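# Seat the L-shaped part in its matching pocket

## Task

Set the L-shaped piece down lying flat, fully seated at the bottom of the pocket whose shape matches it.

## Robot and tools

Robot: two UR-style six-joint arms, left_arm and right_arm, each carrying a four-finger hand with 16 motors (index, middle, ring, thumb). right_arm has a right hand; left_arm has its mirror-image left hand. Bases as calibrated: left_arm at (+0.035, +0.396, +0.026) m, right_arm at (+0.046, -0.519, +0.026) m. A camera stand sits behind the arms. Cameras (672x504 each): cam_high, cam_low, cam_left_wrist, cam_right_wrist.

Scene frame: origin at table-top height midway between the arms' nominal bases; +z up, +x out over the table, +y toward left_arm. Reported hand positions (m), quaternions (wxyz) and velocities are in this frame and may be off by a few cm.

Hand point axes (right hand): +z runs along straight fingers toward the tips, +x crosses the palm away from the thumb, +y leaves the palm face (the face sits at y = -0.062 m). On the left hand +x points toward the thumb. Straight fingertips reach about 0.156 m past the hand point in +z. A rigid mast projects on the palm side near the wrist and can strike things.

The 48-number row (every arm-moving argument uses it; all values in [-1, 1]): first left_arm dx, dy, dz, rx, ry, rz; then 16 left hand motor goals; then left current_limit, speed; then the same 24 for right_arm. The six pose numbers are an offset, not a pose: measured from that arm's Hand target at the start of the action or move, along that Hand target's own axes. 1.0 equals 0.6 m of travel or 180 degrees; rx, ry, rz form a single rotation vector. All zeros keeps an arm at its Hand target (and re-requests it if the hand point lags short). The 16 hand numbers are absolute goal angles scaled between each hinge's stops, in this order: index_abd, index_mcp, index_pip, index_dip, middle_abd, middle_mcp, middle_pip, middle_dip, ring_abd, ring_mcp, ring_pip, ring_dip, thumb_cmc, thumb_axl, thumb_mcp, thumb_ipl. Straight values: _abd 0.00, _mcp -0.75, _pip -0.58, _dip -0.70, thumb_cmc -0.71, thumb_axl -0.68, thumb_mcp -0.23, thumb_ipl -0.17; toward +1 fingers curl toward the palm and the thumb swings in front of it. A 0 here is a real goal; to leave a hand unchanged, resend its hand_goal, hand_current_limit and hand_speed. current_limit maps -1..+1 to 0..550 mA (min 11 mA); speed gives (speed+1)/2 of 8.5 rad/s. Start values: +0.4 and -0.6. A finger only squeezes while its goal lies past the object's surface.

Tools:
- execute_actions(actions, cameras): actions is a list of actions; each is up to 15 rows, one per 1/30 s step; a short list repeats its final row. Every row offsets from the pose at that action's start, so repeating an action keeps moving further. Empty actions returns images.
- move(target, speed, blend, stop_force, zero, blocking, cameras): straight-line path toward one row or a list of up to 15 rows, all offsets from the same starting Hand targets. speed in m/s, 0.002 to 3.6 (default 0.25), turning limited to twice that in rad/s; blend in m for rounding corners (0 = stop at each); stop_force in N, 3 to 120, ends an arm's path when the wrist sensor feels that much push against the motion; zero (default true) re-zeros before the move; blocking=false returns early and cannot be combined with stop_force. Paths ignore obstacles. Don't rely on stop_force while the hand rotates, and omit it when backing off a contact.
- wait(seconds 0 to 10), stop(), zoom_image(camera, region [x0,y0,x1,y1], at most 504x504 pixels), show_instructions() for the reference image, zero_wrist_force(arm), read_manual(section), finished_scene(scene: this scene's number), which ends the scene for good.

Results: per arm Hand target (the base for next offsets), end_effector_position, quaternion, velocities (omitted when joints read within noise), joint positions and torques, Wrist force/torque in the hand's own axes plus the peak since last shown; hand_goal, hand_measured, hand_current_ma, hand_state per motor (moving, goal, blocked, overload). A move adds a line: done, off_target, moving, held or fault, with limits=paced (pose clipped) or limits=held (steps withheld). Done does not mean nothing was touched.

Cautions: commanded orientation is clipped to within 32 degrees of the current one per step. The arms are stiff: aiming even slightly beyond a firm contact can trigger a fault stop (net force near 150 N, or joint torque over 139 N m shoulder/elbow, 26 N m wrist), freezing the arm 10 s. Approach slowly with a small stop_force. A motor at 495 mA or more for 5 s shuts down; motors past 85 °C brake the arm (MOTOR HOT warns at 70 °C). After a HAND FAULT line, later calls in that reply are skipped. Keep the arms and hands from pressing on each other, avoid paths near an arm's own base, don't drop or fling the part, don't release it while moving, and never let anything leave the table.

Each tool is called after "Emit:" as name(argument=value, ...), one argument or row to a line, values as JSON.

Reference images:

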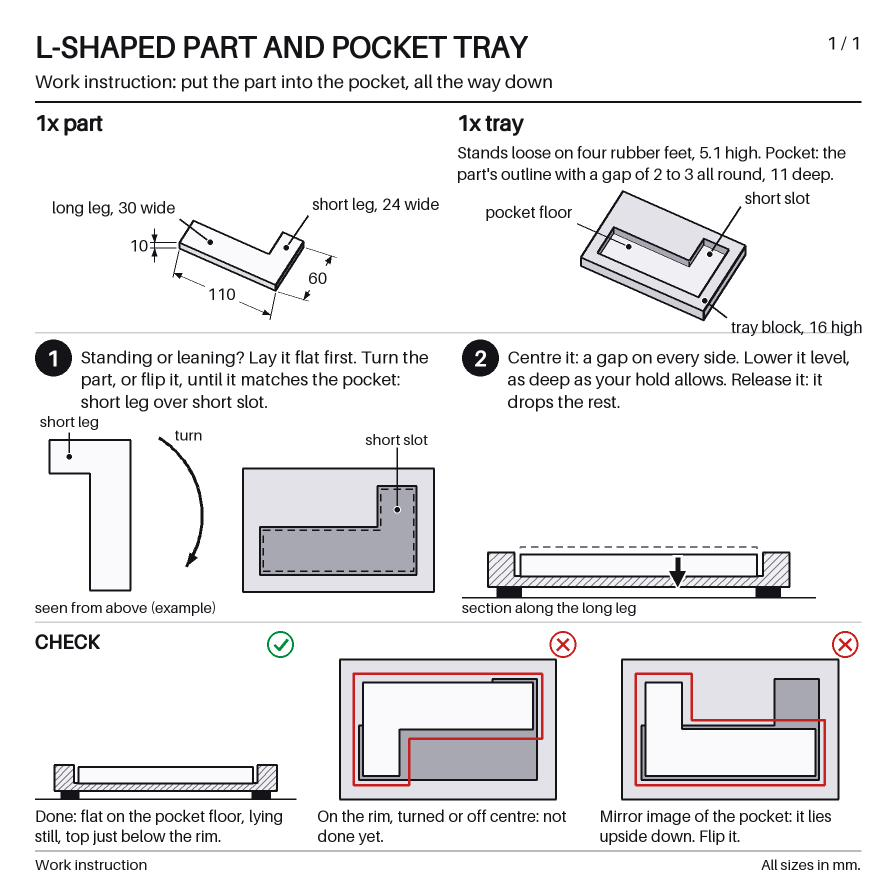

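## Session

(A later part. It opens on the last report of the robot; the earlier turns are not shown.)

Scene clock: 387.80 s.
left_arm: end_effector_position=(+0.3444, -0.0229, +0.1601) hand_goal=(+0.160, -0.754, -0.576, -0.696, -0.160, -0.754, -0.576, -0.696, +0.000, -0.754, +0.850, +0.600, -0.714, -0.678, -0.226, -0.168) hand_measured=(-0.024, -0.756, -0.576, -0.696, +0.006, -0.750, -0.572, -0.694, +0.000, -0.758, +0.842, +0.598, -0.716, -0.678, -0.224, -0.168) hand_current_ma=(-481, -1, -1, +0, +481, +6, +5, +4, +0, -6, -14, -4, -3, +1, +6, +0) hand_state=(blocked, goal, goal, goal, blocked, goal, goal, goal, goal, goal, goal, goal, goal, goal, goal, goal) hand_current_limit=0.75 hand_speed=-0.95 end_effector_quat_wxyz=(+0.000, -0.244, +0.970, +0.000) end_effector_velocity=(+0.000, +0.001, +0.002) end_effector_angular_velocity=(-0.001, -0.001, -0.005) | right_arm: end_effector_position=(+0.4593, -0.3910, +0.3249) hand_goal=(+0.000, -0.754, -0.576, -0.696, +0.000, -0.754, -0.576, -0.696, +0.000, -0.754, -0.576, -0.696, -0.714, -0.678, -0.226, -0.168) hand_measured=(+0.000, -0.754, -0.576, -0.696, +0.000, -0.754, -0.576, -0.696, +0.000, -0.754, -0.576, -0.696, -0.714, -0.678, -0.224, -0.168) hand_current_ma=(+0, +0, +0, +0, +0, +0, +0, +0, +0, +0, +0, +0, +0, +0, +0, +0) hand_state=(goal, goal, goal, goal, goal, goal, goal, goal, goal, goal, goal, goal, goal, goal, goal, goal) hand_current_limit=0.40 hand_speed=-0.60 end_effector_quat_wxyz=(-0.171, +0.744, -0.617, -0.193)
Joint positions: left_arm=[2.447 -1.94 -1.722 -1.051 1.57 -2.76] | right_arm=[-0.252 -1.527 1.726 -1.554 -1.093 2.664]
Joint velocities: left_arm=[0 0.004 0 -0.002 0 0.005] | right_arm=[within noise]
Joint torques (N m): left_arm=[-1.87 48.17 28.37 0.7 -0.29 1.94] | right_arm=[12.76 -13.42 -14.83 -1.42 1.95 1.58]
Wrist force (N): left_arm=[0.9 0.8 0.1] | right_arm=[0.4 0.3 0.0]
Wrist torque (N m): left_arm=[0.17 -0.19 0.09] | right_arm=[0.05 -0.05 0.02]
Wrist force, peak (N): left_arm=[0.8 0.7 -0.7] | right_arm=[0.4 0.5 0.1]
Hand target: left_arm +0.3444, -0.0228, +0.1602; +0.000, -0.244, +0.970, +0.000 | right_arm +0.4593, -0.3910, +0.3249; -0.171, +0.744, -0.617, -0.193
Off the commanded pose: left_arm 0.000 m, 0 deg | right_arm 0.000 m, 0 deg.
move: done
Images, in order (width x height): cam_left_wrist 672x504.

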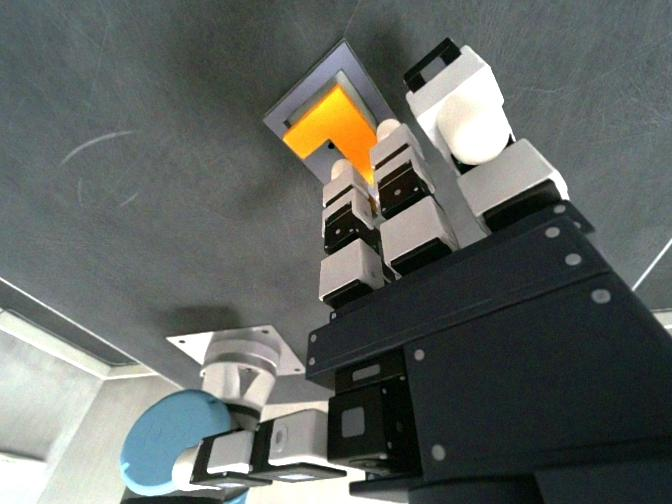

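Emit:
move(
  target=[0.0,0.0,0.0265,0,0,0,0.16,-0.754,-0.576,-0.696,-0.16,-0.754,-0.576,-0.696,0,-0.754,0.85,0.6,-0.714,-0.678,-0.226,-0.168,0.75,-0.95,0,0,0,0,0,0,0,-0.754,-0.576,-0.696,0,-0.754,-0.576,-0.696,0,-0.754,-0.576,-0.696,-0.714,-0.678,-0.226,-0.168,0.4,-0.6],
  speed=0.02,
  stop_force=4,
  cameras=["cam_left_wrist"],
)

Emit:
zoom_image(
  camera="cam_left_wrist",
  region=[260, 40, 400, 160],
)

Scene clock: 405.23 s.
left_arm: end_effector_position=(+0.3444, -0.0228, +0.1443) hand_goal=(+0.160, -0.754, -0.576, -0.696, -0.160, -0.754, -0.576, -0.696, +0.000, -0.754, +0.850, +0.600, -0.714, -0.678, -0.226, -0.168) hand_measured=(-0.024, -0.756, -0.576, -0.696, +0.006, -0.750, -0.572, -0.694, +0.000, -0.758, +0.842, +0.598, -0.716, -0.678, -0.224, -0.168) hand_current_ma=(-481, -1, -1, +0, +481, +6, +5, +4, +0, -6, -14, -4, -3, +1, +6, +0) hand_state=(blocked, goal, goal, goal, blocked, goal, goal, goal, goal, goal, goal, goal, goal, goal, goal, goal) hand_current_limit=0.75 hand_speed=-0.95 end_effector_quat_wxyz=(+0.000, -0.244, +0.970, +0.000) | right_arm: end_effector_position=(+0.4593, -0.3910, +0.3249) hand_goal=(+0.000, -0.754, -0.576, -0.696, +0.000, -0.754, -0.576, -0.696, +0.000, -0.754, -0.576, -0.696, -0.714, -0.678, -0.226, -0.168) hand_measured=(+0.000, -0.754, -0.576, -0.696, +0.000, -0.754, -0.576, -0.696, +0.000, -0.754, -0.576, -0.696, -0.714, -0.678, -0.224, -0.168) hand_current_ma=(+0, +0, +0, +0, +0, +0, +0, +0, +0, +0, +0, +0, +0, +0, +0, +0) hand_state=(goal, goal, goal, goal, goal, goal, goal, goal, goal, goal, goal, goal, goal, goal, goal, goal) hand_current_limit=0.40 hand_speed=-0.60 end_effector_quat_wxyz=(-0.171, +0.744, -0.617, -0.193)
Joint positions: left_arm=[2.447 -1.959 -1.741 -1.013 1.57 -2.76] | right_arm=[-0.252 -1.527 1.726 -1.554 -1.093 2.664]
Joint torques (N m): left_arm=[2.33 49.06 30.75 0.01 1.66 -1.36] | right_arm=[11.34 -15.42 -14.16 -1.52 1.71 1.56]
Wrist force (N): left_arm=[0.8 0.6 0.1] | right_arm=[0.2 0.3 -0.2]
Wrist torque (N m): left_arm=[0.13 -0.18 0.08] | right_arm=[0.06 -0.03 0.00]
Wrist force, peak (N): left_arm=[1.0 0.9 0.4] | right_arm=[0.5 0.6 0.0]
Hand target: left_arm +0.3443, -0.0228, +0.1443; +0.000, -0.244, +0.970, +0.000 | right_arm +0.4593, -0.3910, +0.3249; -0.171, +0.744, -0.617, -0.193
Off the commanded pose: left_arm 0.000 m, 0 deg | right_arm 0.000 m, 0 deg.
move: done
Images, in order (width x height): cam_left_wrist 672x504.

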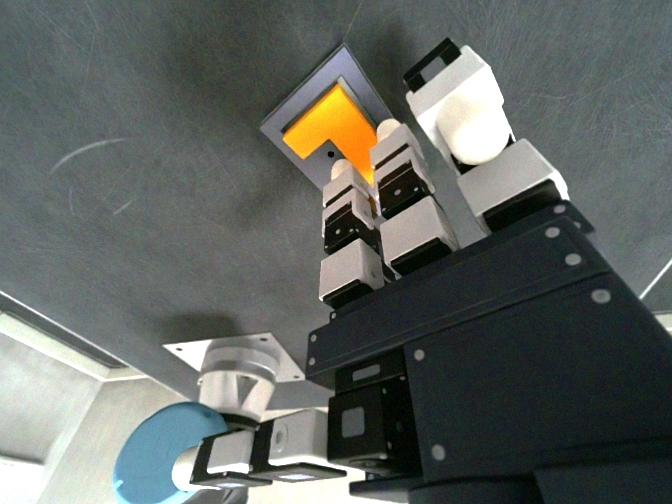

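Scaled by 3.600 from the camera's 672x504 image, which has a finer 960x720 frame.

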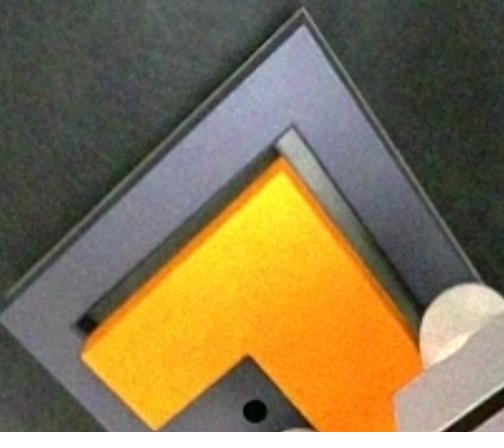

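Emit:
move(
  target=[0,0,0,0,0,0,-0.12,-0.754,-0.576,-0.696,0.12,-0.754,-0.576,-0.696,0,-0.754,0.85,0.6,-0.714,-0.678,-0.226,-0.168,0.75,-0.7,0,0,0,0,0,0,0,-0.754,-0.576,-0.696,0,-0.754,-0.576,-0.696,0,-0.754,-0.576,-0.696,-0.714,-0.678,-0.226,-0.168,0.4,-0.6],
  cameras=["cam_left_wrist"],
)

Emit:
zoom_image(
  camera="cam_left_wrist",
  region=[260, 40, 400, 180],
)

Scene clock: 411.63 s.
left_arm: end_effector_position=(+0.3443, -0.0228, +0.1443) hand_goal=(-0.120, -0.754, -0.576, -0.696, +0.120, -0.754, -0.576, -0.696, +0.000, -0.754, +0.850, +0.600, -0.714, -0.678, -0.226, -0.168) hand_measured=(-0.116, -0.756, -0.576, -0.696, +0.116, -0.750, -0.572, -0.694, +0.000, -0.758, +0.842, +0.598, -0.716, -0.678, -0.224, -0.168) hand_current_ma=(+6, -1, -1, +0, -5, +6, +5, +4, +0, -6, -14, -4, -3, +1, +6, +0) hand_state=(goal, goal, goal, goal, goal, goal, goal, goal, goal, goal, goal, goal, goal, goal, goal, goal) hand_current_limit=0.75 hand_speed=-0.70 end_effector_quat_wxyz=(+0.000, -0.244, +0.970, +0.000) | right_arm: end_effector_position=(+0.4593, -0.3910, +0.3249) hand_goal=(+0.000, -0.754, -0.576, -0.696, +0.000, -0.754, -0.576, -0.696, +0.000, -0.754, -0.576, -0.696, -0.714, -0.678, -0.226, -0.168) hand_measured=(+0.000, -0.754, -0.576, -0.696, +0.000, -0.754, -0.576, -0.696, +0.000, -0.754, -0.576, -0.696, -0.714, -0.678, -0.224, -0.168) hand_current_ma=(+0, +0, +0, +0, +0, +0, +0, +0, +0, +0, +0, +0, +0, +0, +0, +0) hand_state=(goal, goal, goal, goal, goal, goal, goal, goal, goal, goal, goal, goal, goal, goal, goal, goal) hand_current_limit=0.40 hand_speed=-0.60 end_effector_quat_wxyz=(-0.171, +0.744, -0.617, -0.193)
Joint positions: left_arm=[2.447 -1.959 -1.741 -1.013 1.57 -2.76] | right_arm=[-0.252 -1.527 1.726 -1.554 -1.093 2.664]
Joint torques (N m): left_arm=[-5.04 48.5 30.75 -0.01 1.31 -1.34] | right_arm=[12.78 -14.19 -15.81 -1.15 1.84 1.54]
Wrist force (N): left_arm=[0.8 0.8 0.0] | right_arm=[0.2 0.4 0.0]
Wrist torque (N m): left_arm=[0.16 -0.19 0.08] | right_arm=[0.05 -0.02 0.01]
Wrist force, peak (N): left_arm=[1.0 0.8 0.1] | right_arm=[0.3 0.6 -0.2]
Hand target: left_arm +0.3443, -0.0228, +0.1443; +0.000, -0.244, +0.970, +0.000 | right_arm +0.4593, -0.3910, +0.3249; -0.171, +0.744, -0.617, -0.193
Off the commanded pose: left_arm 0.000 m, 0 deg | right_arm 0.000 m, 0 deg.
move: done
Images, in order (width x height): cam_left_wrist 672x504.

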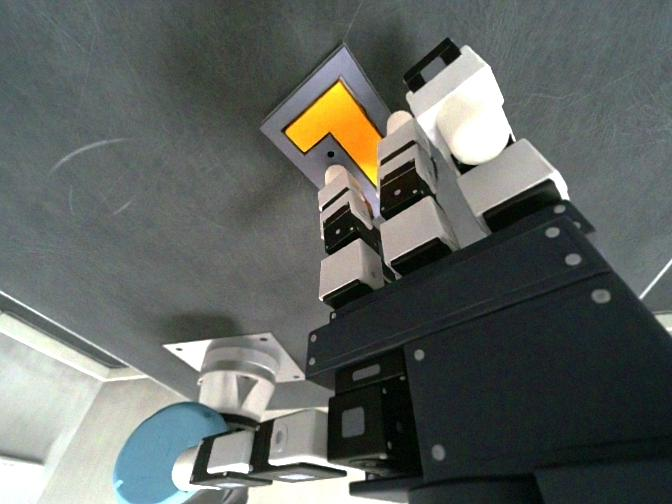

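Scaled by 3.600 from the camera's 672x504 image, which has a finer 960x720 frame.

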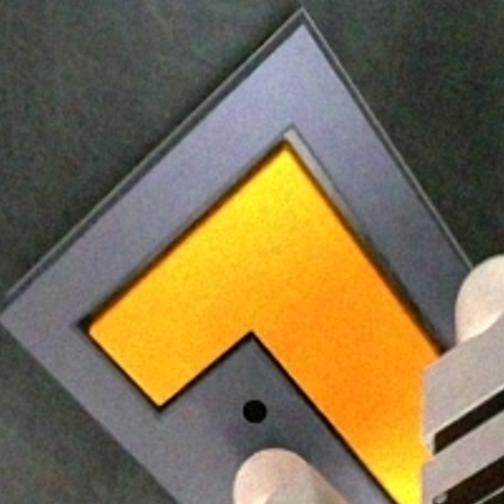

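Emit:
move(
  target=[0,0,-0.2,0,0,0,-0.12,-0.754,-0.576,-0.696,0.12,-0.754,-0.576,-0.696,0,-0.754,0.85,0.6,-0.714,-0.678,-0.226,-0.168,0.4,-0.7,0,0,0,0,0,0,0,-0.754,-0.576,-0.696,0,-0.754,-0.576,-0.696,0,-0.754,-0.576,-0.696,-0.714,-0.678,-0.226,-0.168,0.4,-0.6],
  speed=0.2,
  cameras=["cam_left_wrist"],
)

Emit:
zoom_image(
  camera="cam_left_wrist",
  region=[260, 60, 440, 240],
)

Scene clock: 419.00 s.
left_arm: end_effector_position=(+0.3444, -0.0228, +0.2643) hand_goal=(-0.120, -0.754, -0.576, -0.696, +0.120, -0.754, -0.576, -0.696, +0.000, -0.754, +0.850, +0.600, -0.714, -0.678, -0.226, -0.168) hand_measured=(-0.116, -0.756, -0.576, -0.696, +0.116, -0.750, -0.572, -0.694, +0.000, -0.758, +0.842, +0.598, -0.716, -0.678, -0.222, -0.168) hand_current_ma=(+6, -1, -1, +0, -5, +6, +5, +4, +0, -6, -14, -4, -3, +1, +7, +0) hand_state=(goal, goal, goal, goal, goal, goal, goal, goal, goal, goal, goal, goal, goal, goal, goal, goal) hand_current_limit=0.40 hand_speed=-0.70 end_effector_quat_wxyz=(+0.000, -0.244, +0.970, +0.000) | right_arm: end_effector_position=(+0.4593, -0.3910, +0.3249) hand_goal=(+0.000, -0.754, -0.576, -0.696, +0.000, -0.754, -0.576, -0.696, +0.000, -0.754, -0.576, -0.696, -0.714, -0.678, -0.226, -0.168) hand_measured=(+0.000, -0.754, -0.576, -0.696, +0.000, -0.754, -0.576, -0.696, +0.000, -0.754, -0.576, -0.696, -0.714, -0.678, -0.224, -0.168) hand_current_ma=(+0, +0, +0, +0, +0, +0, +0, +0, +0, +0, +0, +0, +0, +0, +0, +0) hand_state=(goal, goal, goal, goal, goal, goal, goal, goal, goal, goal, goal, goal, goal, goal, goal, goal) hand_current_limit=0.40 hand_speed=-0.60 end_effector_quat_wxyz=(-0.171, +0.744, -0.617, -0.193)
Joint positions: left_arm=[2.447 -1.845 -1.563 -1.304 1.57 -2.76] | right_arm=[-0.252 -1.527 1.726 -1.554 -1.093 2.664]
Joint torques (N m): left_arm=[6.65 28.53 21.92 1.77 -0.83 1.82] | right_arm=[12.01 -13.43 -16.75 -1.13 1.87 1.52]
Wrist force (N): left_arm=[0.7 0.6 -0.2] | right_arm=[0.1 0.3 0.0]
Wrist torque (N m): left_arm=[0.16 -0.17 0.07] | right_arm=[0.04 -0.02 0.00]
Wrist force, peak (N): left_arm=[0.8 0.7 2.1] | right_arm=[0.5 0.5 0.0]
Hand target: left_arm +0.3444, -0.0228, +0.2643; +0.000, -0.244, +0.970, +0.000 | right_arm +0.4593, -0.3910, +0.3249; -0.171, +0.744, -0.617, -0.193
Off the commanded pose: left_arm 0.000 m, 0 deg | right_arm 0.000 m, 0 deg.
move: done
Images, in order (width x height): cam_left_wrist 672x504.

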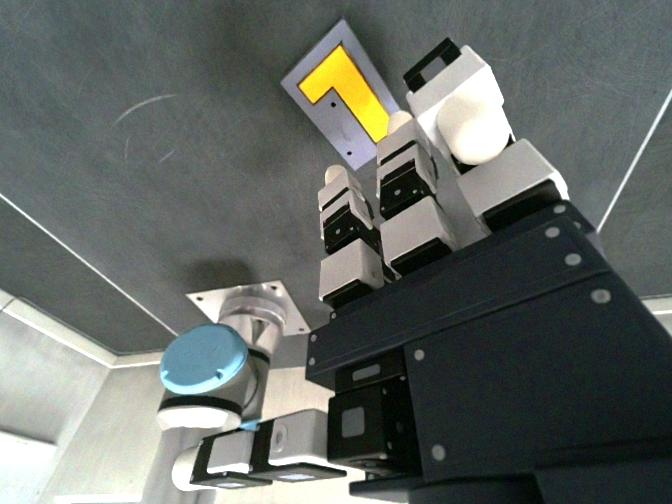

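Scaled by 2.800 from the camera's 672x504 image, which has a finer 960x720 frame.

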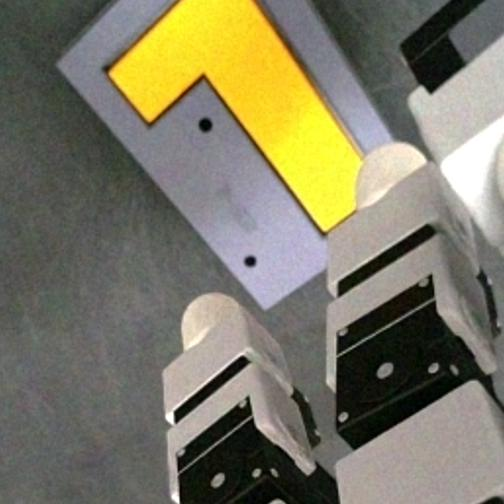

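Emit:
finished_scene(
  scene=2,
)

The scene is finished: the task was done.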